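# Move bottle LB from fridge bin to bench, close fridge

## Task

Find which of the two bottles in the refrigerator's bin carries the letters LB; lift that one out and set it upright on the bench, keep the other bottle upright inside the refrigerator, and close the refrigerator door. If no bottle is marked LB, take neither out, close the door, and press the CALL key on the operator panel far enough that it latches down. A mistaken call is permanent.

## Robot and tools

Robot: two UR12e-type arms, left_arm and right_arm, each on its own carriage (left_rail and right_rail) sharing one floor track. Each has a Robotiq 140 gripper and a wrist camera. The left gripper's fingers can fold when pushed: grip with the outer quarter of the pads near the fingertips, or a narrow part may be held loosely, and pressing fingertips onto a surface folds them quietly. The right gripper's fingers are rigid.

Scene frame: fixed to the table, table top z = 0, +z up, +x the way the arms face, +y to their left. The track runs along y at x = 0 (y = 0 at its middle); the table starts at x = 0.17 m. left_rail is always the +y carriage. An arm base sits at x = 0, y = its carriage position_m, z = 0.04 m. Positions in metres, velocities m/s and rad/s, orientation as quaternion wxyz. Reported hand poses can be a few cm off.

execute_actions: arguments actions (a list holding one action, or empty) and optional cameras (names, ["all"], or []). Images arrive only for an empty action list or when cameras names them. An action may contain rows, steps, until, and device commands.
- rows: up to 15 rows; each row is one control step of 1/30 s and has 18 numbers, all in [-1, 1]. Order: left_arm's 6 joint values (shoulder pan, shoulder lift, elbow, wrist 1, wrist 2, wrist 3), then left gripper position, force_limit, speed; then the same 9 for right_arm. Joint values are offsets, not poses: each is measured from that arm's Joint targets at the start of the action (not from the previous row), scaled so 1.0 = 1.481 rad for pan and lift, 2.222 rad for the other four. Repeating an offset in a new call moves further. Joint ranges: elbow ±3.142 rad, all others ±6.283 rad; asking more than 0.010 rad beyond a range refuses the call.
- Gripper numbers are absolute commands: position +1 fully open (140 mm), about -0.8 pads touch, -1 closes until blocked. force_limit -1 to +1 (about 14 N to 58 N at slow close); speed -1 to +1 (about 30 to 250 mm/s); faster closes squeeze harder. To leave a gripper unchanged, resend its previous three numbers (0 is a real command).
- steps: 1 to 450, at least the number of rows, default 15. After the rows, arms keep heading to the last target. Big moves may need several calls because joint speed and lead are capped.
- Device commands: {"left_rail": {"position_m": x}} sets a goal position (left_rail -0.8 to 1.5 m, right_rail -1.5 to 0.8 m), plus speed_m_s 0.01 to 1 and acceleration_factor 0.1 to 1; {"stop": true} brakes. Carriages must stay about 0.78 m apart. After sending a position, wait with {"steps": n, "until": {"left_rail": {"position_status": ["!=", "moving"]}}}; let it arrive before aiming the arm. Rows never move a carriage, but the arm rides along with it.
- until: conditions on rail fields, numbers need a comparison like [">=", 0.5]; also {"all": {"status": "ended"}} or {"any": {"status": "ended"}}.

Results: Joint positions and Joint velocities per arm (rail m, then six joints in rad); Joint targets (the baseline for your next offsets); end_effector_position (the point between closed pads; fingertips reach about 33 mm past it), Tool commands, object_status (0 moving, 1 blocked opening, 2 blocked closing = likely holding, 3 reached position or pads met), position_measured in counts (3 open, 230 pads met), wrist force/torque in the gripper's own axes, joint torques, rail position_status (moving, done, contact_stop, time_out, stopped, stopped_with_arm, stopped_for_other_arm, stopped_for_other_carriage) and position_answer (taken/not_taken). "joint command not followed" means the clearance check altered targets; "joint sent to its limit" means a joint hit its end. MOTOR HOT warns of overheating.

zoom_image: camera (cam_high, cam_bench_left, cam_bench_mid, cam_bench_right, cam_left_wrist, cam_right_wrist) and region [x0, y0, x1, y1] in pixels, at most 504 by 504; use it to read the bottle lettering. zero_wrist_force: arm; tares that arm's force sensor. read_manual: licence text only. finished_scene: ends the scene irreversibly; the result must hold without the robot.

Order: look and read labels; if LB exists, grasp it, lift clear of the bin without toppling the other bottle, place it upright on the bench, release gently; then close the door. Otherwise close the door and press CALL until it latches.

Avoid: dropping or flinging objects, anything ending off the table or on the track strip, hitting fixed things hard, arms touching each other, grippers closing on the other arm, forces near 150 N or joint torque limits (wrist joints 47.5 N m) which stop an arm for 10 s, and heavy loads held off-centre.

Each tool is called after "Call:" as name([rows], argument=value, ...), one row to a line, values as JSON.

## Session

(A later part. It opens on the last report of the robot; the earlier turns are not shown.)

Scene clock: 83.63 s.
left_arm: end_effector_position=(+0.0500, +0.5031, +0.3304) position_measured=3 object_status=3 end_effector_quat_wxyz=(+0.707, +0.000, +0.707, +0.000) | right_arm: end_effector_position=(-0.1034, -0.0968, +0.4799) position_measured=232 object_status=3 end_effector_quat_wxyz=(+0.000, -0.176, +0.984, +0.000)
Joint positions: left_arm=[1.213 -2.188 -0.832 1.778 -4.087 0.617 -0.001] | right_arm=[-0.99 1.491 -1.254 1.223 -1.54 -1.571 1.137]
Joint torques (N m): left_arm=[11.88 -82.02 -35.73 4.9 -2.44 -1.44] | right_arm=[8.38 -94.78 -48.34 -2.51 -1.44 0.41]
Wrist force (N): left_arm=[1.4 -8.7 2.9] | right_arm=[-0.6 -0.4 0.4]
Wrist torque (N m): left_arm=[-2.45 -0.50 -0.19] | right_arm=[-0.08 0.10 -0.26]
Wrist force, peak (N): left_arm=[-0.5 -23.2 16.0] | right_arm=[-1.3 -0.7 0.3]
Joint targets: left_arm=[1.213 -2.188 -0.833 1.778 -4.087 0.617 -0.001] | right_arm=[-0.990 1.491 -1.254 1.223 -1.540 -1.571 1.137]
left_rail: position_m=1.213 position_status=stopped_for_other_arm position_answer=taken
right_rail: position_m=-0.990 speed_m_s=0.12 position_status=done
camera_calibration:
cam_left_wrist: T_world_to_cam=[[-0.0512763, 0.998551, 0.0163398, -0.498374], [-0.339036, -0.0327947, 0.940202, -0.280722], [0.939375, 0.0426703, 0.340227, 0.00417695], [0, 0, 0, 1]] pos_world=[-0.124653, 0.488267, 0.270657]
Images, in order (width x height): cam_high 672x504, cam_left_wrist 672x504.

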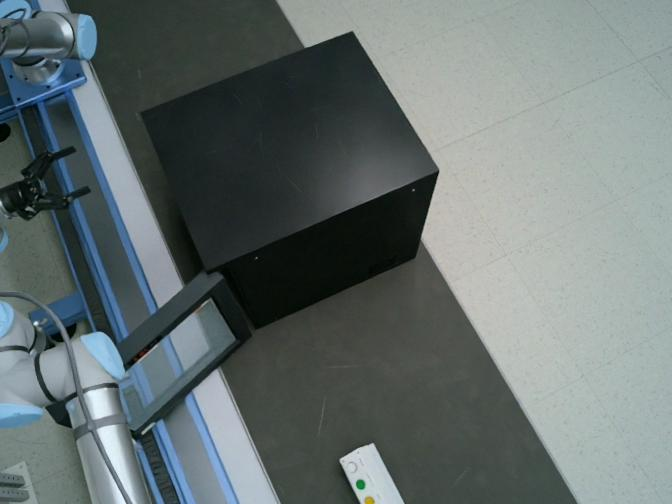

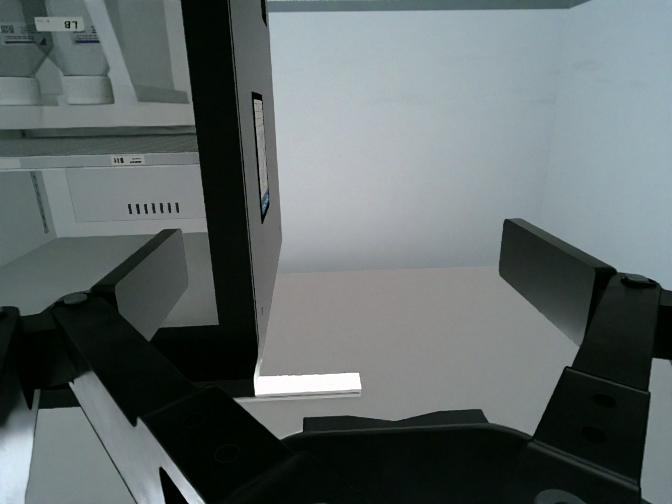

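Call:
execute_actions([
  {"rows":[[0,0,0,0,0,0,1,-0.5,-0.3,0,0.1042,-0.308,0.2386,0,0,-1,-0.5,-0.5]],"steps":40},
])

Call:
execute_actions([
  {"right_rail":{"position_m":-1.38,"speed_m_s":0.5},"steps":120,"until":{"right_rail":{"position_status":["!=","moving"]}}},
])

Call:
execute_actions([
  {"left_rail":{"position_m":0.95,"speed_m_s":0.4},"steps":90,"until":{"left_rail":{"position_status":["!=","moving"]}}},
], cameras=["cam_left_wrist","cam_high"])

Call:
zoom_image(camera="cam_left_wrist", region=[100, 0, 560, 300])

Scene clock: 85.80 s.
left_arm: end_effector_position=(+0.0500, +0.5031, +0.3304) position_measured=3 object_status=3 end_effector_quat_wxyz=(+0.707, +0.000, +0.707, +0.000) | right_arm: end_effector_position=(-0.1034, -0.0969, +0.7299) position_measured=232 object_status=3 end_effector_quat_wxyz=(+0.000, -0.176, +0.984, +0.000)
Joint positions: left_arm=[1.213 -2.188 -0.833 1.778 -4.087 0.617 -0.001] | right_arm=[-0.99 1.491 -1.099 0.538 -1.009 -1.571 1.137]
Joint torques (N m): left_arm=[11.65 -101.78 -36.67 5.2 -2.6 -1.51] | right_arm=[-20.74 -82.27 -51.15 -1.04 -1.41 0.48]
Wrist force (N): left_arm=[1.4 -8.6 2.7] | right_arm=[-0.4 -0.4 -0.2]
Wrist torque (N m): left_arm=[-2.42 -0.51 -0.20] | right_arm=[-0.10 0.08 -0.27]
Wrist force, peak (N): left_arm=[1.4 -9.1 3.2] | right_arm=[3.8 -9.8 -34.1]
Joint targets: left_arm=[1.213 -2.188 -0.833 1.778 -4.087 0.617 -0.001] | right_arm=[-0.990 1.491 -1.099 0.538 -1.009 -1.571 1.137]
left_rail: position_m=1.213 position_status=stopped_for_other_arm position_answer=taken
right_rail: position_m=-0.990 speed_m_s=0.12 position_status=done

Scene clock: 88.30 s.
left_arm: end_effector_position=(+0.0500, +0.5031, +0.3304) position_measured=3 object_status=3 end_effector_quat_wxyz=(+0.707, +0.000, +0.707, +0.000) | right_arm: end_effector_position=(-0.1034, -0.4869, +0.7300) position_measured=232 object_status=3 end_effector_quat_wxyz=(+0.000, -0.176, +0.984, +0.000)
Joint positions: left_arm=[1.213 -2.188 -0.833 1.778 -4.087 0.617 -0.001] | right_arm=[-1.38 1.491 -1.099 0.538 -1.009 -1.571 1.137]
Joint torques (N m): left_arm=[7.34 -101.04 -35.99 5.08 -2.86 -1.6] | right_arm=[-1.92 -95.39 -47.14 -1.96 -1.92 0.29]
Wrist force (N): left_arm=[1.4 -8.7 2.9] | right_arm=[-0.9 -0.8 0.4]
Wrist torque (N m): left_arm=[-2.44 -0.50 -0.19] | right_arm=[-0.19 0.18 -0.27]
Wrist force, peak (N): left_arm=[1.6 -9.3 2.9] | right_arm=[-0.6 -1.7 -0.4]
Joint targets: left_arm=[1.213 -2.188 -0.833 1.778 -4.087 0.617 -0.001] | right_arm=[-1.380 1.491 -1.099 0.538 -1.009 -1.571 1.137]
Tool commands: left_gripper/position=+1.0 left_gripper/force_limit=-0.5 left_gripper/speed=-0.3 right_gripper/position=-1.0 right_gripper/force_limit=-0.5 right_gripper/speed=-0.5
left_rail: position_m=1.213 position_status=stopped_for_other_arm position_answer=taken
right_rail: position_m=-1.380 speed_m_s=0.50 position_status=done

Scene clock: 90.00 s.
left_arm: end_effector_position=(+0.0500, +0.2400, +0.3304) position_measured=3 object_status=3 end_effector_quat_wxyz=(+0.707, +0.000, +0.707, +0.000) | right_arm: end_effector_position=(-0.1034, -0.4869, +0.7300) position_measured=232 object_status=3 end_effector_quat_wxyz=(+0.000, -0.176, +0.984, +0.000)
Joint positions: left_arm=[0.95 -2.188 -0.833 1.778 -4.087 0.617 -0.001] | right_arm=[-1.38 1.491 -1.099 0.538 -1.009 -1.571 1.137]
Joint torques (N m): left_arm=[2.2 -92.94 -34.55 2.86 -0.72 -1.24] | right_arm=[8.01 -94.32 -44.5 -2.72 -2.05 0.14]
Wrist force (N): left_arm=[1.4 -9.0 2.9] | right_arm=[-0.6 -0.8 0.4]
Wrist torque (N m): left_arm=[-2.52 -0.50 -0.19] | right_arm=[-0.18 0.14 -0.27]
Wrist force, peak (N): left_arm=[1.6 -10.2 3.0] | right_arm=[-1.1 -1.0 -0.2]
Joint targets: left_arm=[0.950 -2.188 -0.833 1.778 -4.087 0.617 -0.001] | right_arm=[-1.380 1.491 -1.099 0.538 -1.009 -1.571 1.137]
Tool commands: left_gripper/position=+1.0 left_gripper/force_limit=-0.5 left_gripper/speed=-0.3 right_gripper/position=-1.0 right_gripper/force_limit=-0.5 right_gripper/speed=-0.5
left_rail: position_m=0.950 speed_m_s=0.40 position_status=done
right_rail: position_m=-1.380 speed_m_s=0.50 position_status=done
camera_calibration:
cam_left_wrist: T_world_to_cam=[[-0.0512778, 0.998551, 0.0163443, -0.235651], [-0.339036, -0.0327995, 0.940201, -0.289315], [0.939375, 0.0426702, 0.340227, 0.0153096], [0, 0, 0, 1]] pos_world=[-0.124553, 0.225167, 0.270657]
Images, in order (width x height): cam_high 672x504, cam_left_wrist 672x504.

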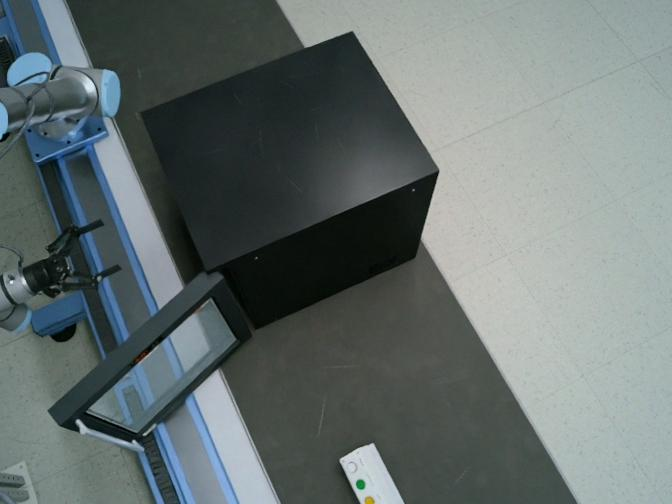

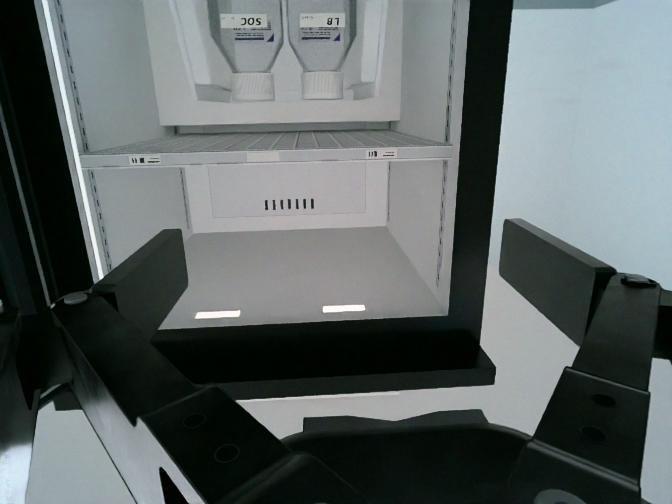

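Scaled by 1.096 from the camera's 672x504 image, which has a finer 960x720 frame.

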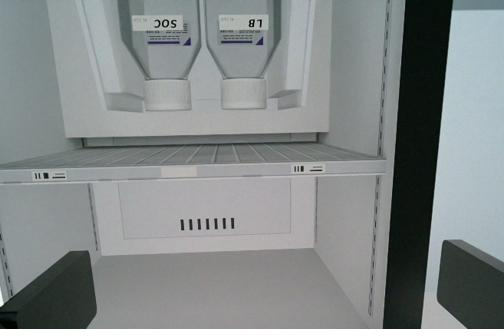

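Call:
execute_actions([
  {"rows":[[0,0.0759,-0.0054,0.09,0,0,1,-0.5,-0.3,0,0,0,0,0,0,-1,-0.5,-0.5]],"steps":30},
], cameras=["cam_left_wrist"])

Call:
zoom_image(camera="cam_left_wrist", region=[100, 0, 560, 300])

Scene clock: 91.70 s.
left_arm: end_effector_position=(+0.0243, +0.2038, +0.3030) position_measured=3 object_status=3 end_effector_quat_wxyz=(+0.760, +0.086, +0.638, +0.086) | right_arm: end_effector_position=(-0.1034, -0.4869, +0.7300) position_measured=232 object_status=3 end_effector_quat_wxyz=(+0.000, -0.176, +0.984, +0.000)
Joint positions: left_arm=[0.95 -2.188 -0.72 1.766 -3.887 0.617 -0.001] | right_arm=[-1.38 1.491 -1.099 0.538 -1.009 -1.571 1.137]
Joint torques (N m): left_arm=[-8.42 -80.1 -36.45 3.4 2.26 -1.27] | right_arm=[12.75 -93.3 -42.26 -3.54 -1.88 0.06]
Wrist force (N): left_arm=[0.9 -9.0 2.8] | right_arm=[-1.0 -0.6 0.1]
Wrist torque (N m): left_arm=[-2.61 -0.45 -0.15] | right_arm=[-0.12 0.22 -0.26]
Wrist force, peak (N): left_arm=[-15.5 -4.6 6.4] | right_arm=[-0.9 -1.1 0.2]
Joint targets: left_arm=[0.950 -2.188 -0.720 1.766 -3.887 0.617 -0.001] | right_arm=[-1.380 1.491 -1.099 0.538 -1.009 -1.571 1.137]
left_rail: position_m=0.950 speed_m_s=0.40 position_status=done
right_rail: position_m=-1.380 speed_m_s=0.50 position_status=done
camera_calibration:
cam_left_wrist: T_world_to_cam=[[-0.0743971, 0.965963, 0.247753, -0.263301], [-0.494291, -0.251494, 0.832122, -0.192375], [0.866107, -0.0605546, 0.496177, 0.0259009], [0, 0, 0, 1]] pos_world=[-0.137111, 0.207526, 0.212462]
Images, in order (width x height): cam_left_wrist 672x504.

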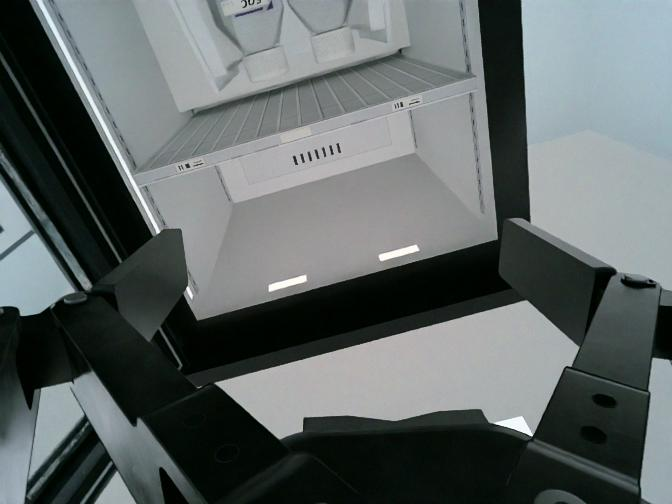

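Scaled by 1.096 from the camera's 672x504 image, which has a finer 960x720 frame.

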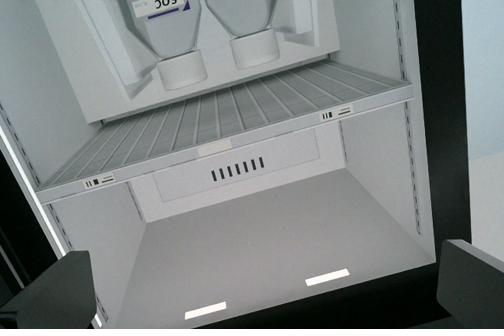

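Call:
execute_actions([
  {"rows":[[0,0,0,-0.27,0,0,1,-0.5,-0.3,0,0,0,0,0,0,-1,-0.5,-0.5]],"steps":40},
], cameras=["cam_left_wrist"])

Call:
zoom_image(camera="cam_left_wrist", region=[100, 0, 560, 300])

Scene clock: 93.53 s.
left_arm: end_effector_position=(+0.0653, +0.2616, +0.1865) position_measured=3 object_status=3 end_effector_quat_wxyz=(+0.638, -0.086, +0.760, -0.086) | right_arm: end_effector_position=(-0.1034, -0.4869, +0.7300) position_measured=232 object_status=3 end_effector_quat_wxyz=(+0.000, -0.176, +0.984, +0.000)
Joint positions: left_arm=[0.95 -2.188 -0.72 1.766 -4.487 0.617 -0.001] | right_arm=[-1.38 1.491 -1.099 0.538 -1.009 -1.571 1.137]
Joint torques (N m): left_arm=[-4.19 -84.25 -11.19 0.15 0.47 -1.74] | right_arm=[11.6 -89.58 -38.55 -4.91 -1.95 0.32]
Wrist force (N): left_arm=[1.6 -8.8 2.5] | right_arm=[-0.7 -0.8 0.1]
Wrist torque (N m): left_arm=[-2.32 -0.52 -0.20] | right_arm=[-0.19 0.14 -0.27]
Wrist force, peak (N): left_arm=[-2.7 -12.6 0.5] | right_arm=[-0.6 -1.4 0.1]
Joint targets: left_arm=[0.950 -2.188 -0.720 1.766 -4.487 0.617 -0.001] | right_arm=[-1.380 1.491 -1.099 0.538 -1.009 -1.571 1.137]
left_rail: position_m=0.950 speed_m_s=0.40 position_status=done
right_rail: position_m=-1.380 speed_m_s=0.50 position_status=done
camera_calibration:
cam_left_wrist: T_world_to_cam=[[-0.0687131, 0.974006, -0.21585, -0.203195], [-0.17258, 0.201495, 0.964166, -0.224853], [0.982596, 0.103502, 0.154249, 0.0649525], [0, 0, 0, 1]] pos_world=[-0.116589, 0.236498, 0.162917]
Images, in order (width x height): cam_left_wrist 672x504.

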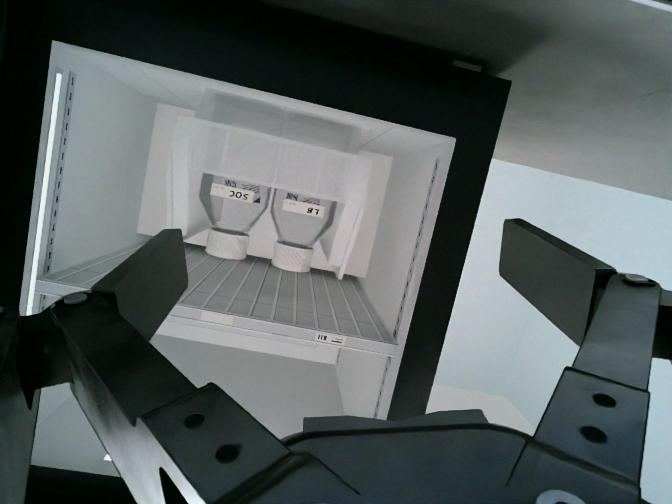

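Scaled by 1.096 from the camera's 672x504 image, which has a finer 960x720 frame.

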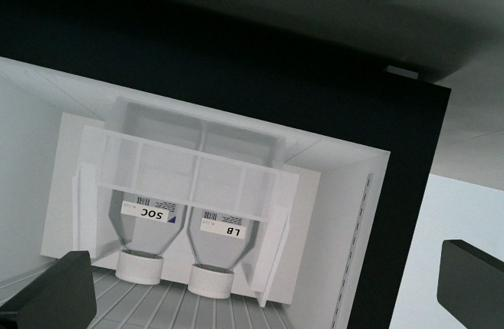

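Call:
zoom_image(camera="cam_left_wrist", region=[140, 80, 400, 290])

Call:
zoom_image(camera="cam_left_wrist", region=[200, 160, 420, 360])

Scaled by 1.938 from the camera's 672x504 image, which has a finer 960x720 frame.

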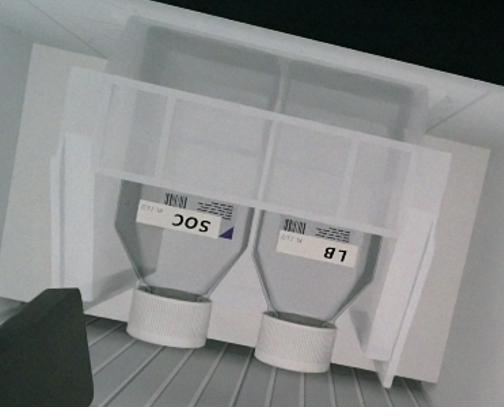

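Scaled by 2.291 from the camera's 672x504 image, which has a finer 960x720 frame.

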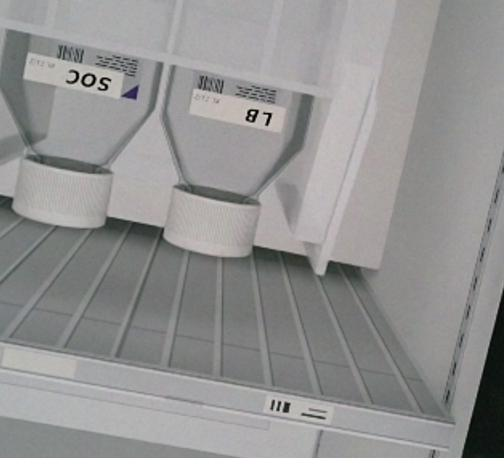

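Call:
execute_actions([
  {"rows":[[0,-0.1292,0.0036,0.0372,0,0,1,-0.5,-0.3,0,0,0,0,0,0,-1,-0.5,-0.5]],"steps":30},
], cameras=["cam_left_wrist"])

Call:
zoom_image(camera="cam_left_wrist", region=[140, 0, 400, 210])

Scene clock: 98.67 s.
left_arm: end_effector_position=(+0.0679, +0.2652, +0.3045) position_measured=3 object_status=3 end_effector_quat_wxyz=(+0.612, -0.115, +0.774, -0.115) | right_arm: end_effector_position=(-0.1034, -0.4869, +0.7300) position_measured=232 object_status=3 end_effector_quat_wxyz=(+0.000, -0.176, +0.984, +0.000)
Joint positions: left_arm=[0.95 -2.188 -0.911 1.774 -4.404 0.617 -0.001] | right_arm=[-1.38 1.491 -1.099 0.538 -1.009 -1.571 1.137]
Joint torques (N m): left_arm=[3.47 -97.54 -19.68 6.61 -1.86 -1.47] | right_arm=[14.71 -83.56 -38.9 -7.12 -1.98 0.07]
Wrist force (N): left_arm=[1.8 -8.2 2.4] | right_arm=[-0.7 -0.8 0.1]
Wrist torque (N m): left_arm=[-2.15 -0.59 -0.17] | right_arm=[-0.18 0.14 -0.27]
Wrist force, peak (N): left_arm=[22.1 -1.2 7.4] | right_arm=[-1.3 -0.9 0.5]
Joint targets: left_arm=[0.950 -2.188 -0.911 1.774 -4.404 0.617 -0.001] | right_arm=[-1.380 1.491 -1.099 0.538 -1.009 -1.571 1.137]
left_rail: position_m=0.950 speed_m_s=0.40 position_status=done
right_rail: position_m=-1.380 speed_m_s=0.50 position_status=done
camera_calibration:
cam_left_wrist: T_world_to_cam=[[-0.083435, 0.953201, -0.290597, -0.151721], [-0.116647, 0.280267, 0.952809, -0.360118], [0.989663, 0.113395, 0.0878043, 0.060955], [0, 0, 0, 1]] pos_world=[-0.11499, 0.238637, 0.293682]
Images, in order (width x height): cam_left_wrist 672x504.

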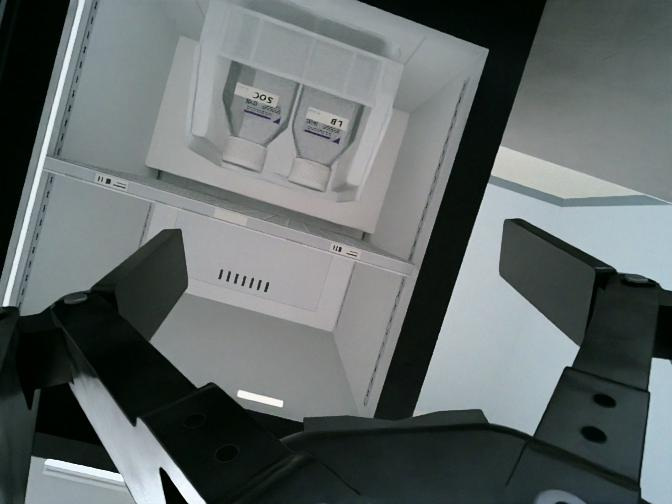

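Scaled by 1.938 from the camera's 672x504 image, which has a finer 960x720 frame.

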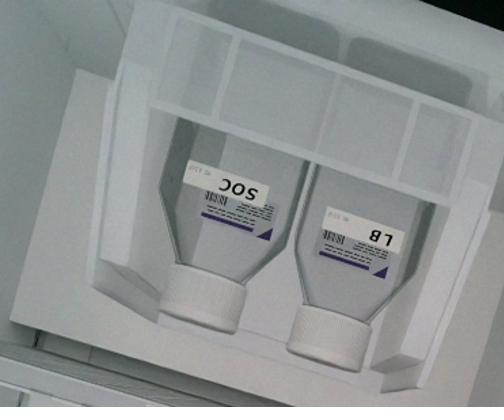

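Call:
execute_actions([
  {"rows":[[0.1555,0.0942,0.0482,0.0688,-0.1036,0,-0.055,-0.5,-0.3,0,0,0,0,0,0,-1,-0.5,-0.5]],"steps":45},
], cameras=["cam_left_wrist","cam_high"])

Call:
zoom_image(camera="cam_left_wrist", region=[130, 0, 560, 320])

Scene clock: 102.50 s.
left_arm: end_effector_position=(+0.2399, +0.2419, +0.2561) position_measured=136 object_status=3 end_effector_quat_wxyz=(+0.707, +0.000, +0.707, -0.001) | right_arm: end_effector_position=(-0.1034, -0.4869, +0.7300) position_measured=232 object_status=3 end_effector_quat_wxyz=(+0.000, -0.176, +0.984, +0.000)
Joint positions: left_arm=[0.95 -1.958 -0.772 1.881 -4.251 0.387 -0.001] | right_arm=[-1.38 1.491 -1.099 0.538 -1.009 -1.571 1.137]
Joint torques (N m): left_arm=[8.86 -72.62 -9.45 4.71 -2.68 -1.59] | right_arm=[11.81 -79.11 -38.59 -8.51 -1.66 0]
Wrist force (N): left_arm=[1.1 -9.1 2.9] | right_arm=[-0.7 -0.7 -0.1]
Wrist torque (N m): left_arm=[-2.56 -0.38 -0.20] | right_arm=[-0.15 0.15 -0.27]
Wrist force, peak (N): left_arm=[-14.0 -10.3 -24.3] | right_arm=[-1.0 -1.2 0.2]
Joint targets: left_arm=[0.950 -1.958 -0.772 1.881 -4.251 0.387 -0.001] | right_arm=[-1.380 1.491 -1.099 0.538 -1.009 -1.571 1.137]
left_rail: position_m=0.950 speed_m_s=0.40 position_status=done
right_rail: position_m=-1.380 speed_m_s=0.50 position_status=done
camera_calibration:
cam_left_wrist: T_world_to_cam=[[-0.0513663, 0.998557, 0.0156913, -0.226371], [-0.338759, -0.0322022, 0.940322, -0.155324], [0.93947, 0.0429853, 0.339924, -0.137835], [0, 0, 0, 1]] pos_world=[0.0652471, 0.226967, 0.19646]
Images, in order (width x height): cam_high 672x504, cam_left_wrist 672x504.

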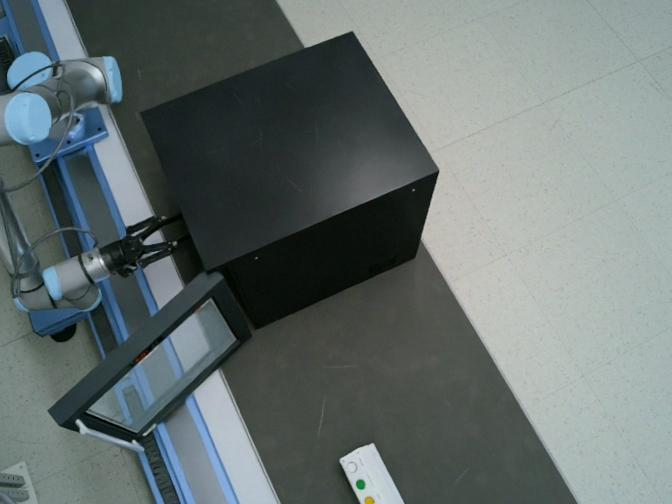

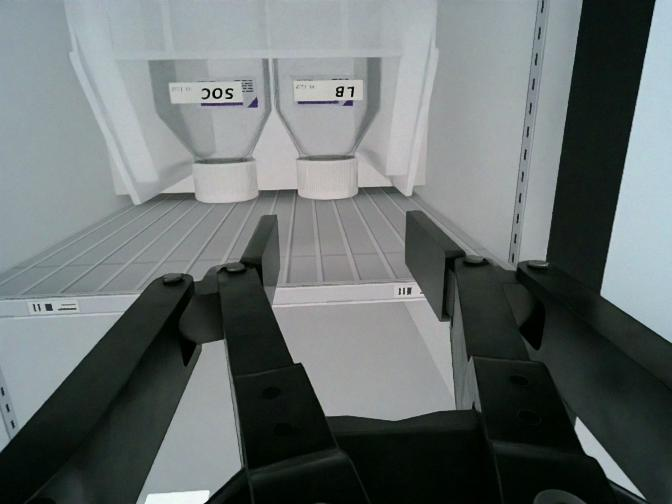

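Scaled by 1.172 from the camera's 672x504 image, which has a finer 960x720 frame.

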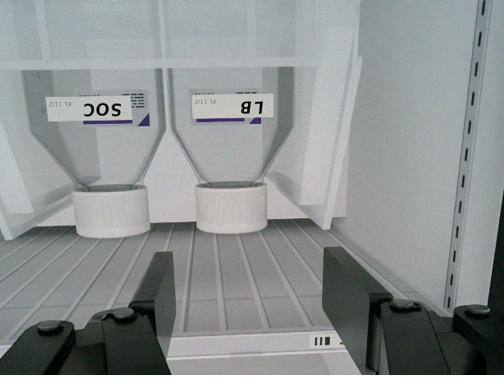

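Call:
execute_actions([
  {"rows":[[0.0647,-0.0032,0.0063,-0.0042,-0.0431,0,-0.055,-0.5,-0.3,0,0,0,0,0,0,-1,-0.5,-0.5]],"steps":25},
], cameras=["cam_left_wrist"])

Call:
execute_actions([
  {"rows":[[0.0126,0,0,0,-0.0084,0,-0.055,-0.5,-0.3,0,0,0,0,0,0,-1,-0.5,-0.5],[0.0252,0,0,0,-0.0168,0,-0.055,-0.5,-0.3,0,0,0,0,0,0,-1,-0.5,-0.5],[0.0377,0,0,0,-0.0252,0,-0.055,-0.5,-0.3,0,0,0,0,0,0,-1,-0.5,-0.5],[0.0503,0,0,0,-0.0336,0,-0.055,-0.5,-0.3,0,0,0,0,0,0,-1,-0.5,-0.5],[0.0628,0,0,0,-0.0419,0,-0.055,-0.5,-0.3,0,0,0,0,0,0,-1,-0.5,-0.5]],"steps":25},
], cameras=["cam_left_wrist"])

Scene clock: 104.23 s.
left_arm: end_effector_position=(+0.3100, +0.2420, +0.2559) position_measured=136 object_status=3 end_effector_quat_wxyz=(+0.707, +0.000, +0.707, -0.001) end_effector_velocity=(+0.000, +0.001, -0.001) end_effector_angular_velocity=(+0.003, -0.001, +0.000) | right_arm: end_effector_position=(-0.1034, -0.4869, +0.7300) position_measured=232 object_status=3 end_effector_quat_wxyz=(+0.000, -0.176, +0.984, +0.000)
Joint positions: left_arm=[0.95 -1.862 -0.777 1.895 -4.261 0.291 -0.001] | right_arm=[-1.38 1.491 -1.099 0.538 -1.009 -1.571 1.137]
Joint velocities: left_arm=[0.001 0 0.001 0.002 0 0 0] | right_arm=[within noise]
Joint torques (N m): left_arm=[9.5 -98.4 -9.29 -1.67 -2.71 -1.42] | right_arm=[13.73 -76.14 -38.48 -8.56 -1.81 -0.1]
Wrist force (N): left_arm=[1.2 -8.9 3.2] | right_arm=[-0.9 -0.5 0.1]
Wrist torque (N m): left_arm=[-2.53 -0.36 -0.27] | right_arm=[-0.12 0.20 -0.27]
Wrist force, peak (N): left_arm=[0.9 -8.7 -14.4] | right_arm=[-0.9 -1.4 -0.1]
Joint targets: left_arm=[0.950 -1.862 -0.777 1.895 -4.261 0.291 -0.001] | right_arm=[-1.380 1.491 -1.099 0.538 -1.009 -1.571 1.137]
left_rail: position_m=0.950 speed_m_s=0.40 position_status=done
right_rail: position_m=-1.380 speed_m_s=0.50 position_status=done
camera_calibration:
cam_left_wrist: T_world_to_cam=[[-0.0514302, 0.998555, 0.0155667, -0.222828], [-0.33876, -0.0321066, 0.940325, -0.131374], [0.939466, 0.0430877, 0.339922, -0.203745], [0, 0, 0, 1]] pos_world=[0.135447, 0.227067, 0.19626]
Images, in order (width x height): cam_left_wrist 672x504.

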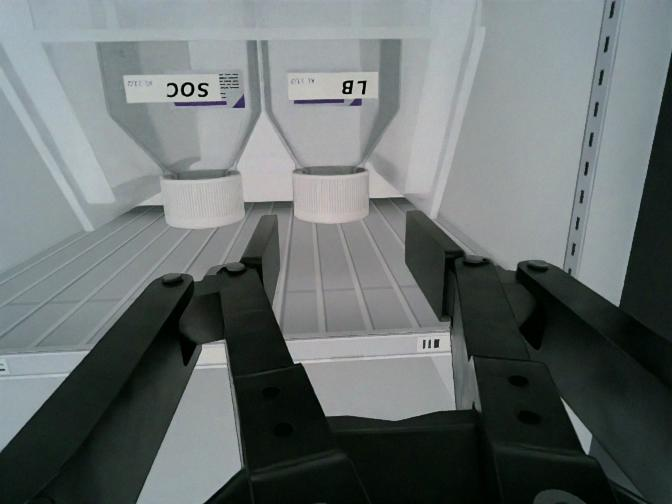

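Scene clock: 105.27 s.
left_arm: end_effector_position=(+0.3759, +0.2423, +0.2559) position_measured=136 object_status=3 end_effector_quat_wxyz=(+0.707, +0.000, +0.707, -0.001) | right_arm: end_effector_position=(-0.1034, -0.4869, +0.7300) position_measured=232 object_status=3 end_effector_quat_wxyz=(+0.000, -0.176, +0.984, +0.000)
Joint positions: left_arm=[0.95 -1.769 -0.777 1.895 -4.261 0.198 -0.001] | right_arm=[-1.38 1.491 -1.099 0.538 -1.009 -1.571 1.137]
Joint torques (N m): left_arm=[8.49 -93.13 -18.96 -0.55 -2.41 -1.54] | right_arm=[13.3 -75.81 -39.28 -8.53 -1.52 -0.2]
Wrist force (N): left_arm=[1.4 -8.8 3.1] | right_arm=[-0.6 -0.7 0.2]
Wrist torque (N m): left_arm=[-2.48 -0.47 -0.24] | right_arm=[-0.15 0.14 -0.27]
Wrist force, peak (N): left_arm=[1.2 -8.6 7.5] | right_arm=[-1.1 -1.1 0.1]
Joint targets: left_arm=[0.950 -1.769 -0.777 1.895 -4.261 0.198 -0.001] | right_arm=[-1.380 1.491 -1.099 0.538 -1.009 -1.571 1.137]
left_rail: position_m=0.950 speed_m_s=0.40 position_status=done
right_rail: position_m=-1.380 speed_m_s=0.50 position_status=done
camera_calibration:
cam_left_wrist: T_world_to_cam=[[-0.0514301, 0.998555, 0.0155613, -0.219737], [-0.33885, -0.0321056, 0.940293, -0.109016], [0.939434, 0.0430864, 0.340011, -0.265679], [0, 0, 0, 1]] pos_world=[0.201347, 0.227367, 0.19626]
Images, in order (width x height): cam_left_wrist 672x504.

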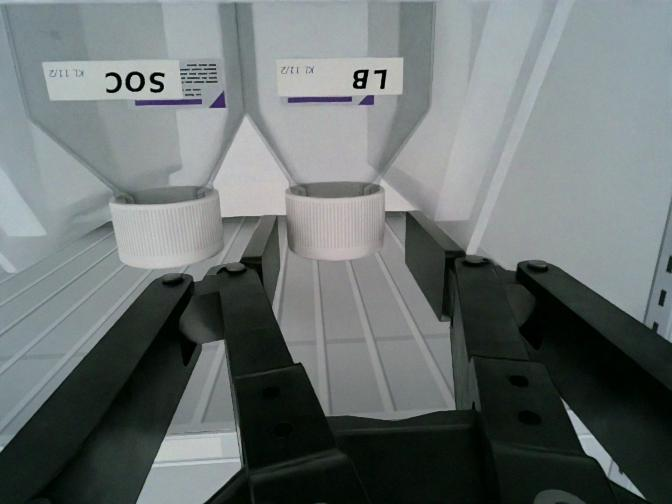

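Call:
execute_actions([
  {"left_rail":{"position_m":0.947},"steps":25},
])

Call:
execute_actions([
  {"rows":[[0,0,0,0,0,0,-1,-0.1,-1,0,0,0,0,0,0,-1,-0.5,-0.5]],"steps":75},
], cameras=["cam_left_wrist"])

Scene clock: 106.60 s.
left_arm: end_effector_position=(+0.3759, +0.2392, +0.2559) position_measured=136 object_status=3 end_effector_quat_wxyz=(+0.707, +0.000, +0.707, -0.001) | right_arm: end_effector_position=(-0.1034, -0.4869, +0.7300) position_measured=232 object_status=3 end_effector_quat_wxyz=(+0.000, -0.176, +0.984, +0.000)
Joint positions: left_arm=[0.947 -1.769 -0.777 1.895 -4.261 0.198 -0.001] | right_arm=[-1.38 1.491 -1.099 0.538 -1.009 -1.571 1.137]
Joint torques (N m): left_arm=[1.75 -88.87 -30.66 2.2 -1.06 -1.65] | right_arm=[13.39 -72.6 -38.49 -8.28 -1.86 -0.22]
Wrist force (N): left_arm=[1.4 -8.9 3.3] | right_arm=[-0.9 -0.4 -0.4]
Wrist torque (N m): left_arm=[-2.51 -0.47 -0.24] | right_arm=[-0.10 0.19 -0.27]
Wrist force, peak (N): left_arm=[1.6 -9.8 3.0] | right_arm=[-1.2 -0.7 0.2]
Joint targets: left_arm=[0.947 -1.769 -0.777 1.895 -4.261 0.198 -0.001] | right_arm=[-1.380 1.491 -1.099 0.538 -1.009 -1.571 1.137]
Tool commands: left_gripper/position=-0.055 left_gripper/force_limit=-0.5 left_gripper/speed=-0.3 right_gripper/position=-1.0 right_gripper/force_limit=-0.5 right_gripper/speed=-0.5
left_rail: position_m=0.947 speed_m_s=0.40 position_status=done
right_rail: position_m=-1.380 speed_m_s=0.50 position_status=done

Scene clock: 109.30 s.
left_arm: end_effector_position=(+0.3759, +0.2392, +0.2559) position_measured=161 object_status=2 end_effector_quat_wxyz=(+0.707, +0.000, +0.707, -0.001) | right_arm: end_effector_position=(-0.1034, -0.4869, +0.7300) position_measured=232 object_status=3 end_effector_quat_wxyz=(+0.000, -0.176, +0.984, +0.000)
Joint positions: left_arm=[0.947 -1.769 -0.777 1.895 -4.261 0.198 -0.001] | right_arm=[-1.38 1.491 -1.099 0.538 -1.009 -1.571 1.137]
Joint torques (N m): left_arm=[-7.71 -77.05 -30.56 4 1.68 -1.22] | right_arm=[11.8 -75.73 -38.86 -8.23 -2.04 -0.46]
Wrist force (N): left_arm=[0.0 -8.9 2.0] | right_arm=[-1.2 -0.9 0.4]
Wrist torque (N m): left_arm=[-2.50 -0.44 -0.24] | right_arm=[-0.21 0.26 -0.27]
Wrist force, peak (N): left_arm=[1.1 -9.5 2.8] | right_arm=[-1.2 -0.9 0.4]
Joint targets: left_arm=[0.947 -1.769 -0.777 1.895 -4.261 0.198 -0.001] | right_arm=[-1.380 1.491 -1.099 0.538 -1.009 -1.571 1.137]
left_rail: position_m=0.947 speed_m_s=0.40 position_status=done
right_rail: position_m=-1.380 speed_m_s=0.50 position_status=done
camera_calibration:
cam_left_wrist: T_world_to_cam=[[-0.0514301, 0.998555, 0.0155613, -0.216642], [-0.33885, -0.0321056, 0.940293, -0.109115], [0.939434, 0.0430864, 0.340011, -0.265546], [0, 0, 0, 1]] pos_world=[0.201347, 0.224267, 0.19626]
Images, in order (width x height): cam_left_wrist 672x504.

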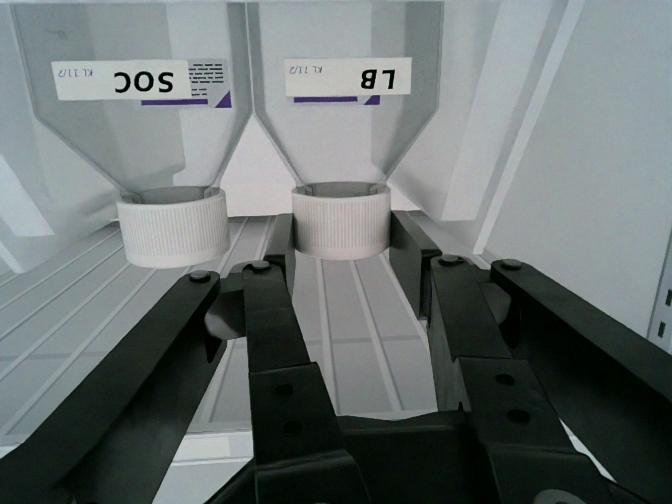

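Call:
execute_actions([
  {"rows":[[0,-0.0086,0.0008,0.0051,0,0,-1,-0.1,-1,0,0,0,0,0,0,-1,-0.5,-0.5],[0,-0.0171,0.0015,0.0103,0,0,-1,-0.1,-1,0,0,0,0,0,0,-1,-0.5,-0.5],[0,-0.0257,0.0023,0.0154,0,0,-1,-0.1,-1,0,0,0,0,0,0,-1,-0.5,-0.5]],"steps":25},
], cameras=["cam_left_wrist"])

Scene clock: 114.80 s.
left_arm: end_effector_position=(+0.3759, +0.2389, +0.2808) position_measured=161 object_status=2 end_effector_quat_wxyz=(+0.707, +0.000, +0.707, +0.000) | right_arm: end_effector_position=(-0.1034, -0.4869, +0.7300) position_measured=232 object_status=3 end_effector_quat_wxyz=(+0.000, -0.176, +0.984, +0.000)
Joint positions: left_arm=[0.947 -1.769 -0.815 1.9 -4.226 0.198 -0.001] | right_arm=[-1.38 1.491 -1.099 0.538 -1.009 -1.571 1.137]
Joint torques (N m): left_arm=[-10.79 -100.78 -12.54 4.14 1.9 -1.53] | right_arm=[10.31 -74.01 -39.53 -8.4 -1.86 -0.77]
Wrist force (N): left_arm=[4.9 -8.7 3.0] | right_arm=[-0.9 -1.0 0.2]
Wrist torque (N m): left_arm=[-2.48 -0.23 -0.26] | right_arm=[-0.22 0.18 -0.27]
Wrist force, peak (N): left_arm=[8.1 -8.7 3.0] | right_arm=[-1.1 -1.3 0.2]
Joint targets: left_arm=[0.947 -1.769 -0.815 1.900 -4.226 0.198 -0.001] | right_arm=[-1.380 1.491 -1.099 0.538 -1.009 -1.571 1.137]
left_rail: position_m=0.947 speed_m_s=0.40 position_status=done
right_rail: position_m=-1.380 speed_m_s=0.50 position_status=done
camera_calibration:
cam_left_wrist: T_world_to_cam=[[-0.0514035, 0.998538, 0.0167179, -0.217086], [-0.339106, -0.0331973, 0.940162, -0.132206], [0.939343, 0.0426585, 0.340317, -0.273955], [0, 0, 0, 1]] pos_world=[0.201347, 0.224066, 0.221156]
Images, in order (width x height): cam_left_wrist 672x504.

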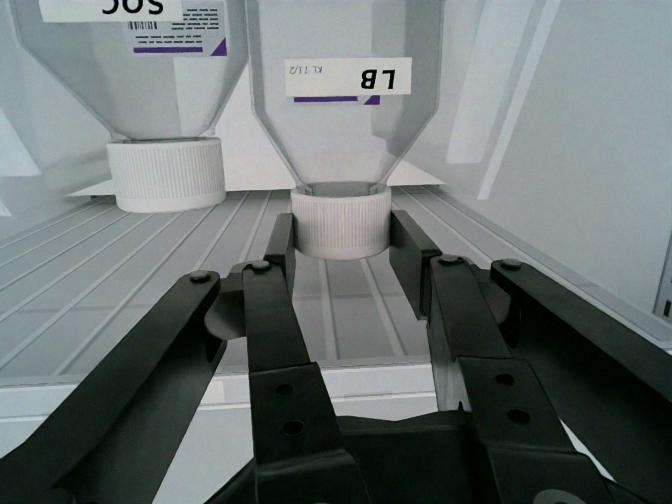

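Call:
execute_actions([
  {"rows":[[0,0,0,0,0,0,-0.98,0.4,-1,0,0,0,0,0,0,-1,-0.5,-0.5]],"steps":30},
])

Call:
execute_actions([
  {"rows":[[-0.0044,0.0013,0.0074,0.0265,0.006,-0.0335,-0.98,0.4,-1,0,0,0,0,0,0,-1,-0.5,-0.5],[-0.0088,0.0026,0.0149,0.053,0.0119,-0.067,-0.98,0.4,-1,0,0,0,0,0,0,-1,-0.5,-0.5],[-0.0131,0.004,0.0223,0.0796,0.0179,-0.1006,-0.98,0.4,-1,0,0,0,0,0,0,-1,-0.5,-0.5],[-0.0175,0.0053,0.0298,0.1061,0.0238,-0.1341,-0.98,0.4,-1,0,0,0,0,0,0,-1,-0.5,-0.5],[-0.0219,0.0066,0.0372,0.1326,0.0298,-0.1676,-0.98,0.4,-1,0,0,0,0,0,0,-1,-0.5,-0.5],[-0.0262,0.008,0.0446,0.1592,0.0358,-0.2012,-0.98,0.4,-1,0,0,0,0,0,0,-1,-0.5,-0.5],[-0.0306,0.0093,0.0521,0.1857,0.0417,-0.2347,-0.98,0.4,-1,0,0,0,0,0,0,-1,-0.5,-0.5],[-0.035,0.0106,0.0595,0.2122,0.0477,-0.2682,-0.98,0.4,-1,0,0,0,0,0,0,-1,-0.5,-0.5]],"steps":35},
], cameras=["cam_left_wrist"])

Scene clock: 117.20 s.
left_arm: end_effector_position=(+0.3759, +0.2389, +0.2808) position_measured=163 object_status=2 end_effector_quat_wxyz=(+0.707, +0.000, +0.707, +0.000) | right_arm: end_effector_position=(-0.1034, -0.4869, +0.7300) position_measured=232 object_status=3 end_effector_quat_wxyz=(+0.000, -0.176, +0.984, +0.000)
Joint positions: left_arm=[0.947 -1.769 -0.815 1.9 -4.226 0.198 -0.001] | right_arm=[-1.38 1.491 -1.099 0.538 -1.009 -1.571 1.137]
Joint torques (N m): left_arm=[-8.28 -99.69 -14.01 4.23 1.75 -1.21] | right_arm=[14.29 -75.84 -39.63 -8.53 -1.91 -0.74]
Wrist force (N): left_arm=[4.8 -8.6 3.0] | right_arm=[-0.8 -0.6 0.2]
Wrist torque (N m): left_arm=[-2.47 -0.20 -0.25] | right_arm=[-0.13 0.17 -0.27]
Wrist force, peak (N): left_arm=[5.3 -9.0 3.4] | right_arm=[-1.1 -1.0 0.0]
Joint targets: left_arm=[0.947 -1.769 -0.815 1.900 -4.226 0.198 -0.001] | right_arm=[-1.380 1.491 -1.099 0.538 -1.009 -1.571 1.137]
left_rail: position_m=0.947 speed_m_s=0.40 position_status=done
right_rail: position_m=-1.380 speed_m_s=0.50 position_status=done

Scene clock: 118.57 s.
left_arm: end_effector_position=(+0.3342, +0.2390, +0.2773) position_measured=163 object_status=2 end_effector_quat_wxyz=(+0.766, +0.000, +0.643, +0.000) | right_arm: end_effector_position=(-0.1034, -0.4869, +0.7300) position_measured=232 object_status=3 end_effector_quat_wxyz=(+0.000, -0.176, +0.984, +0.000)
Joint positions: left_arm=[0.947 -1.821 -0.799 2.032 -3.755 0.304 -0.596] | right_arm=[-1.38 1.491 -1.099 0.538 -1.009 -1.571 1.137]
Joint torques (N m): left_arm=[-13.74 -68.63 -8.74 1.91 5.07 -4.23] | right_arm=[12.43 -75.96 -39.41 -8.24 -1.68 -0.6]
Wrist force (N): left_arm=[4.0 -7.1 3.2] | right_arm=[-0.5 -0.2 0.0]
Wrist torque (N m): left_arm=[-2.53 -0.02 0.06] | right_arm=[-0.05 0.11 -0.26]
Wrist force, peak (N): left_arm=[4.1 -12.0 4.5] | right_arm=[-1.2 -0.7 0.2]
Joint targets: left_arm=[0.947 -1.821 -0.799 2.032 -3.755 0.304 -0.596] | right_arm=[-1.380 1.491 -1.099 0.538 -1.009 -1.571 1.137]
left_rail: position_m=0.947 speed_m_s=0.40 position_status=done
right_rail: position_m=-1.380 speed_m_s=0.50 position_status=done
camera_calibration:
cam_left_wrist: T_world_to_cam=[[-0.0539256, 0.998505, 0.00889767, -0.216196], [-0.497317, -0.034583, 0.866879, -0.0695155], [0.865891, 0.042322, 0.498439, -0.252755], [0, 0, 0, 1]] pos_world=[0.172628, 0.224166, 0.188168]
Images, in order (width x height): cam_left_wrist 672x504.

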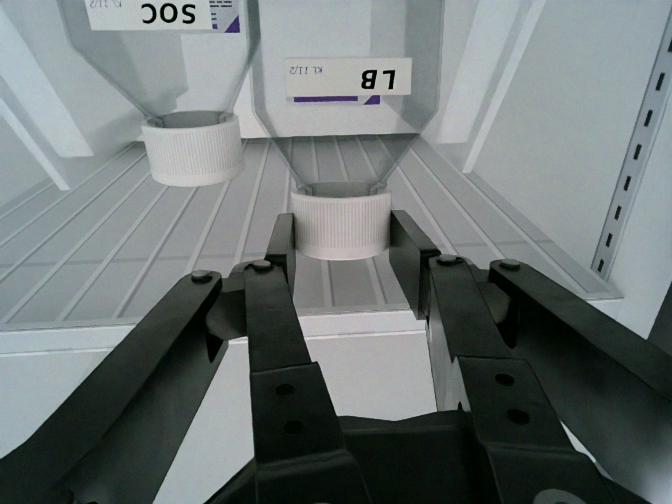

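Call:
execute_actions([
  {"rows":[[-0.0062,0.0062,0.0029,0.0178,0.0135,-0.0222,-0.98,0.4,-1,0,0,0,0,0,0,-1,-0.5,-0.5],[-0.0124,0.0124,0.0059,0.0355,0.027,-0.0443,-0.98,0.4,-1,0,0,0,0,0,0,-1,-0.5,-0.5],[-0.0186,0.0187,0.0088,0.0533,0.0404,-0.0665,-0.98,0.4,-1,0,0,0,0,0,0,-1,-0.5,-0.5],[-0.0248,0.0249,0.0118,0.071,0.0539,-0.0886,-0.98,0.4,-1,0,0,0,0,0,0,-1,-0.5,-0.5],[-0.031,0.0311,0.0147,0.0888,0.0674,-0.1108,-0.98,0.4,-1,0,0,0,0,0,0,-1,-0.5,-0.5]],"steps":30},
], cameras=["cam_left_wrist"])

Scene clock: 120.13 s.
left_arm: end_effector_position=(+0.2861, +0.2390, +0.2786) position_measured=163 object_status=2 end_effector_quat_wxyz=(+0.819, +0.000, +0.573, +0.000) | right_arm: end_effector_position=(-0.1034, -0.4869, +0.7300) position_measured=232 object_status=3 end_effector_quat_wxyz=(+0.000, -0.176, +0.984, +0.000)
Joint positions: left_arm=[0.947 -1.867 -0.753 2.065 -3.558 0.454 -0.843] | right_arm=[-1.38 1.491 -1.099 0.538 -1.009 -1.571 1.137]
Joint torques (N m): left_arm=[-15.37 -69.45 -5.06 0.85 6.19 -4.39] | right_arm=[13.99 -75.52 -39.01 -8.39 -1.65 -0.58]
Wrist force (N): left_arm=[4.7 -8.4 3.3] | right_arm=[-1.0 -1.0 0.2]
Wrist torque (N m): left_arm=[-2.64 -0.24 0.01] | right_arm=[-0.22 0.21 -0.27]
Wrist force, peak (N): left_arm=[6.6 -8.8 2.0] | right_arm=[-0.9 -1.1 -0.3]
Joint targets: left_arm=[0.947 -1.867 -0.753 2.065 -3.558 0.454 -0.843] | right_arm=[-1.380 1.491 -1.099 0.538 -1.009 -1.571 1.137]
left_rail: position_m=0.947 speed_m_s=0.40 position_status=done
right_rail: position_m=-1.380 speed_m_s=0.50 position_status=done
camera_calibration:
cam_left_wrist: T_world_to_cam=[[-0.0542362, 0.998527, -0.001291, -0.215898], [-0.64038, -0.0337909, 0.767315, -0.0260875], [0.766141, 0.042443, 0.641269, -0.223076], [0, 0, 0, 1]] pos_world=[0.142492, 0.224166, 0.16279]
Images, in order (width x height): cam_left_wrist 672x504.

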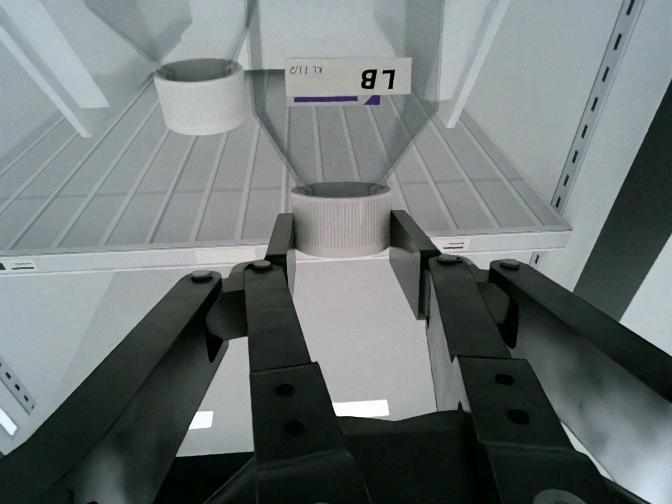

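Call:
execute_actions([
  {"rows":[[0.0008,-0.0071,0.0022,0.012,0.0048,-0.0086,-0.98,0.4,-1,0,0,0,0,0,0,-1,-0.5,-0.5],[0.0016,-0.0142,0.0045,0.0241,0.0097,-0.0173,-0.98,0.4,-1,0,0,0,0,0,0,-1,-0.5,-0.5],[0.0024,-0.0213,0.0067,0.0362,0.0145,-0.0259,-0.98,0.4,-1,0,0,0,0,0,0,-1,-0.5,-0.5],[0.0032,-0.0284,0.0089,0.0482,0.0193,-0.0345,-0.98,0.4,-1,0,0,0,0,0,0,-1,-0.5,-0.5],[0.004,-0.0355,0.0112,0.0602,0.0242,-0.0432,-0.98,0.4,-1,0,0,0,0,0,0,-1,-0.5,-0.5],[0.0048,-0.0426,0.0134,0.0723,0.029,-0.0518,-0.98,0.4,-1,0,0,0,0,0,0,-1,-0.5,-0.5]],"steps":30},
], cameras=["cam_left_wrist"])

Scene clock: 121.80 s.
left_arm: end_effector_position=(+0.2798, +0.2390, +0.3261) position_measured=163 object_status=2 end_effector_quat_wxyz=(+0.843, +0.000, +0.537, +0.000) | right_arm: end_effector_position=(-0.1034, -0.4869, +0.7300) position_measured=232 object_status=3 end_effector_quat_wxyz=(+0.000, -0.176, +0.984, +0.000)
Joint positions: left_arm=[0.947 -1.86 -0.816 2.095 -3.397 0.518 -0.958] | right_arm=[-1.38 1.491 -1.099 0.538 -1.009 -1.571 1.137]
Joint torques (N m): left_arm=[6.97 -95.22 -8.17 0 6.55 -4.27] | right_arm=[12.96 -75.05 -39.49 -8.39 -1.92 -0.45]
Wrist force (N): left_arm=[3.0 -8.6 4.2] | right_arm=[-0.7 -0.3 0.3]
Wrist torque (N m): left_arm=[-2.61 -0.02 -0.04] | right_arm=[-0.07 0.15 -0.26]
Wrist force, peak (N): left_arm=[17.2 -8.8 -48.3] | right_arm=[-1.2 -1.0 0.1]
Joint targets: left_arm=[0.947 -1.860 -0.816 2.095 -3.397 0.518 -0.958] | right_arm=[-1.380 1.491 -1.099 0.538 -1.009 -1.571 1.137]
left_rail: position_m=0.947 speed_m_s=0.40 position_status=done
right_rail: position_m=-1.380 speed_m_s=0.50 position_status=done
camera_calibration:
cam_left_wrist: T_world_to_cam=[[-0.0539756, 0.998526, -0.00565971, -0.214788], [-0.704827, -0.0340834, 0.70856, -0.0292567], [0.707323, 0.042234, 0.705628, -0.253166], [0, 0, 0, 1]] pos_world=[0.146856, 0.224166, 0.198156]
Images, in order (width x height): cam_left_wrist 672x504.

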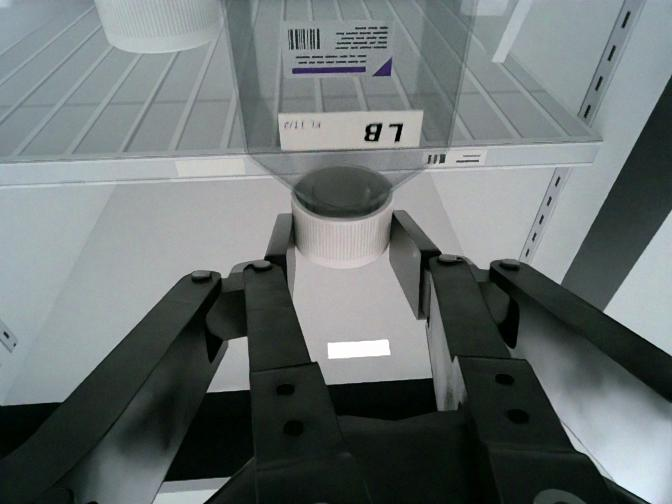

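Call:
execute_actions([
  {"rows":[[-0.0174,0.0054,-0.0056,-0.0112,0.0076,0.0158,-0.98,0.4,-1,0,0,0,0,0,0,-1,-0.5,-0.5],[-0.0348,0.0107,-0.0112,-0.0223,0.0151,0.0317,-0.98,0.4,-1,0,0,0,0,0,0,-1,-0.5,-0.5],[-0.0523,0.0161,-0.0168,-0.0335,0.0227,0.0475,-0.98,0.4,-1,0,0,0,0,0,0,-1,-0.5,-0.5],[-0.0697,0.0215,-0.0224,-0.0446,0.0302,0.0634,-0.98,0.4,-1,0,0,0,0,0,0,-1,-0.5,-0.5],[-0.0871,0.0268,-0.028,-0.0557,0.0378,0.0792,-0.98,0.4,-1,0,0,0,0,0,0,-1,-0.5,-0.5],[-0.1045,0.0322,-0.0337,-0.0669,0.0454,0.095,-0.98,0.4,-1,0,0,0,0,0,0,-1,-0.5,-0.5],[-0.1219,0.0376,-0.0393,-0.078,0.0529,0.1109,-0.98,0.4,-1,0,0,0,0,0,0,-1,-0.5,-0.5],[-0.1394,0.043,-0.0449,-0.0892,0.0605,0.1267,-0.98,0.4,-1,0,0,0,0,0,0,-1,-0.5,-0.5],[-0.1568,0.0483,-0.0505,-0.1003,0.068,0.1426,-0.98,0.4,-1,0,0,0,0,0,0,-1,-0.5,-0.5],[-0.1742,0.0537,-0.0561,-0.1115,0.0756,0.1584,-0.98,0.4,-1,0,0,0,0,0,0,-1,-0.5,-0.5]],"steps":35},
], cameras=["cam_left_wrist","cam_high","cam_bench_right"])

Call:
zoom_image(camera="cam_high", region=[30, 180, 230, 380])

Scene clock: 126.50 s.
left_arm: end_effector_position=(+0.0813, +0.2392, +0.3262) position_measured=163 object_status=2 end_effector_quat_wxyz=(+0.843, +0.000, +0.537, +0.000) | right_arm: end_effector_position=(-0.1034, -0.4869, +0.7300) position_measured=232 object_status=3 end_effector_quat_wxyz=(+0.000, -0.176, +0.984, +0.000)
Joint positions: left_arm=[0.947 -2.118 -0.737 1.97 -3.645 0.686 -0.606] | right_arm=[-1.38 1.491 -1.099 0.538 -1.009 -1.571 1.137]
Joint torques (N m): left_arm=[-10.41 -73.56 -29.92 -4.25 5.6 3.75] | right_arm=[11.26 -76.27 -39.65 -8.54 -1.52 -0.62]
Wrist force (N): left_arm=[2.1 -8.4 4.0] | right_arm=[-0.6 -0.4 0.3]
Wrist torque (N m): left_arm=[-2.52 0.25 -0.09] | right_arm=[-0.09 0.12 -0.27]
Wrist force, peak (N): left_arm=[5.4 -7.2 10.6] | right_arm=[-1.4 -0.9 0.1]
Joint targets: left_arm=[0.947 -2.118 -0.737 1.970 -3.645 0.686 -0.606] | right_arm=[-1.380 1.491 -1.099 0.538 -1.009 -1.571 1.137]
left_rail: position_m=0.947 speed_m_s=0.40 position_status=done
right_rail: position_m=-1.380 speed_m_s=0.50 position_status=done
camera_calibration:
cam_left_wrist: T_world_to_cam=[[-0.0547815, 0.998477, -0.00654359, -0.225354], [-0.704651, -0.0340159, 0.708738, -0.169278], [0.707436, 0.0434367, 0.705441, -0.113063], [0, 0, 0, 1]] pos_world=[-0.051642, 0.224164, 0.198259]
Images, in order (width x height): cam_high 672x504, cam_bench_right 672x504, cam_left_wrist 672x504.

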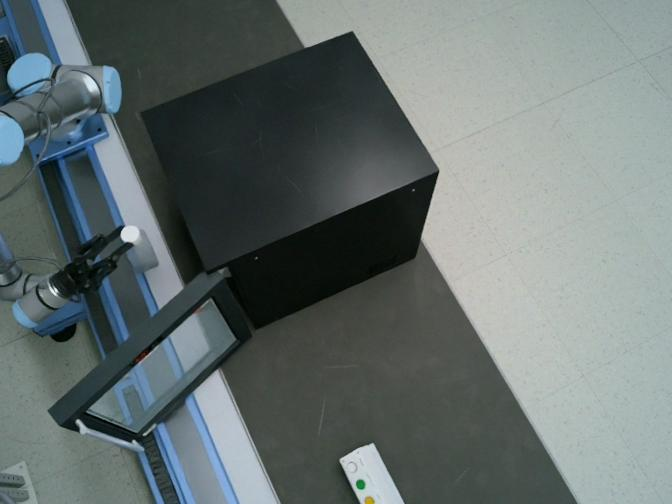

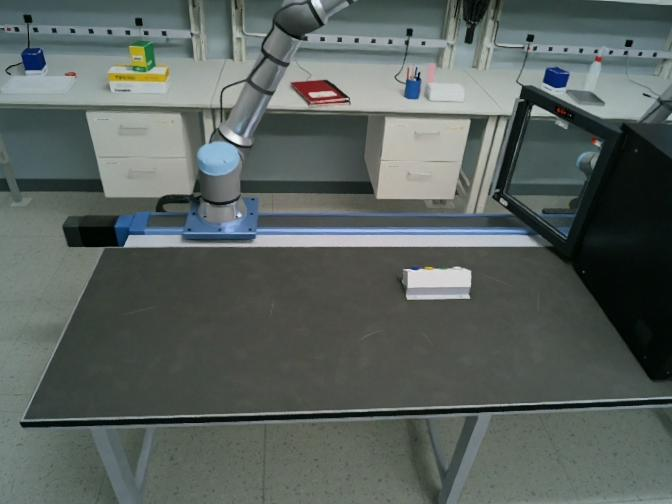

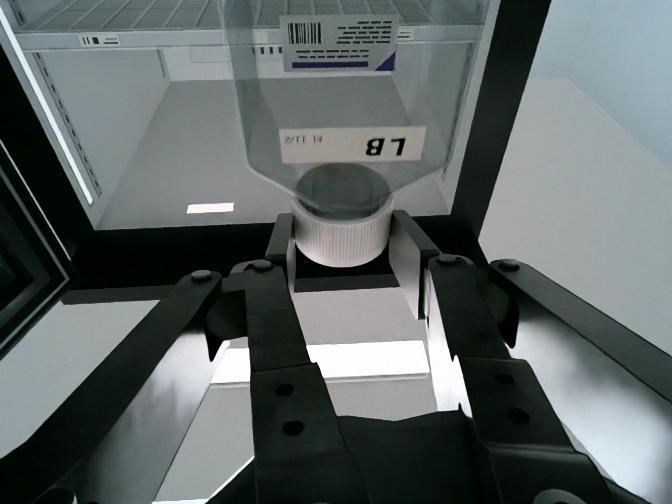

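Scaled by 2.520 from the camera's 672x504 image, which has a finer 960x720 frame.

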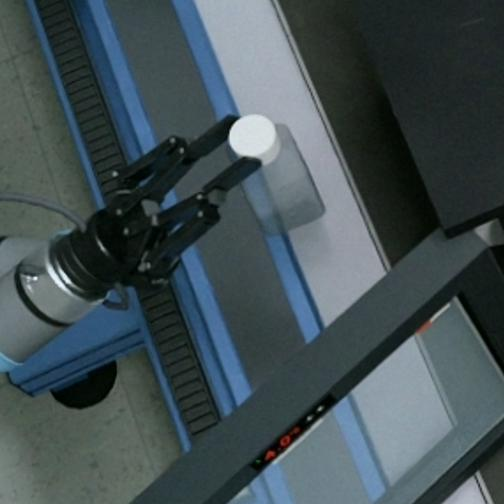

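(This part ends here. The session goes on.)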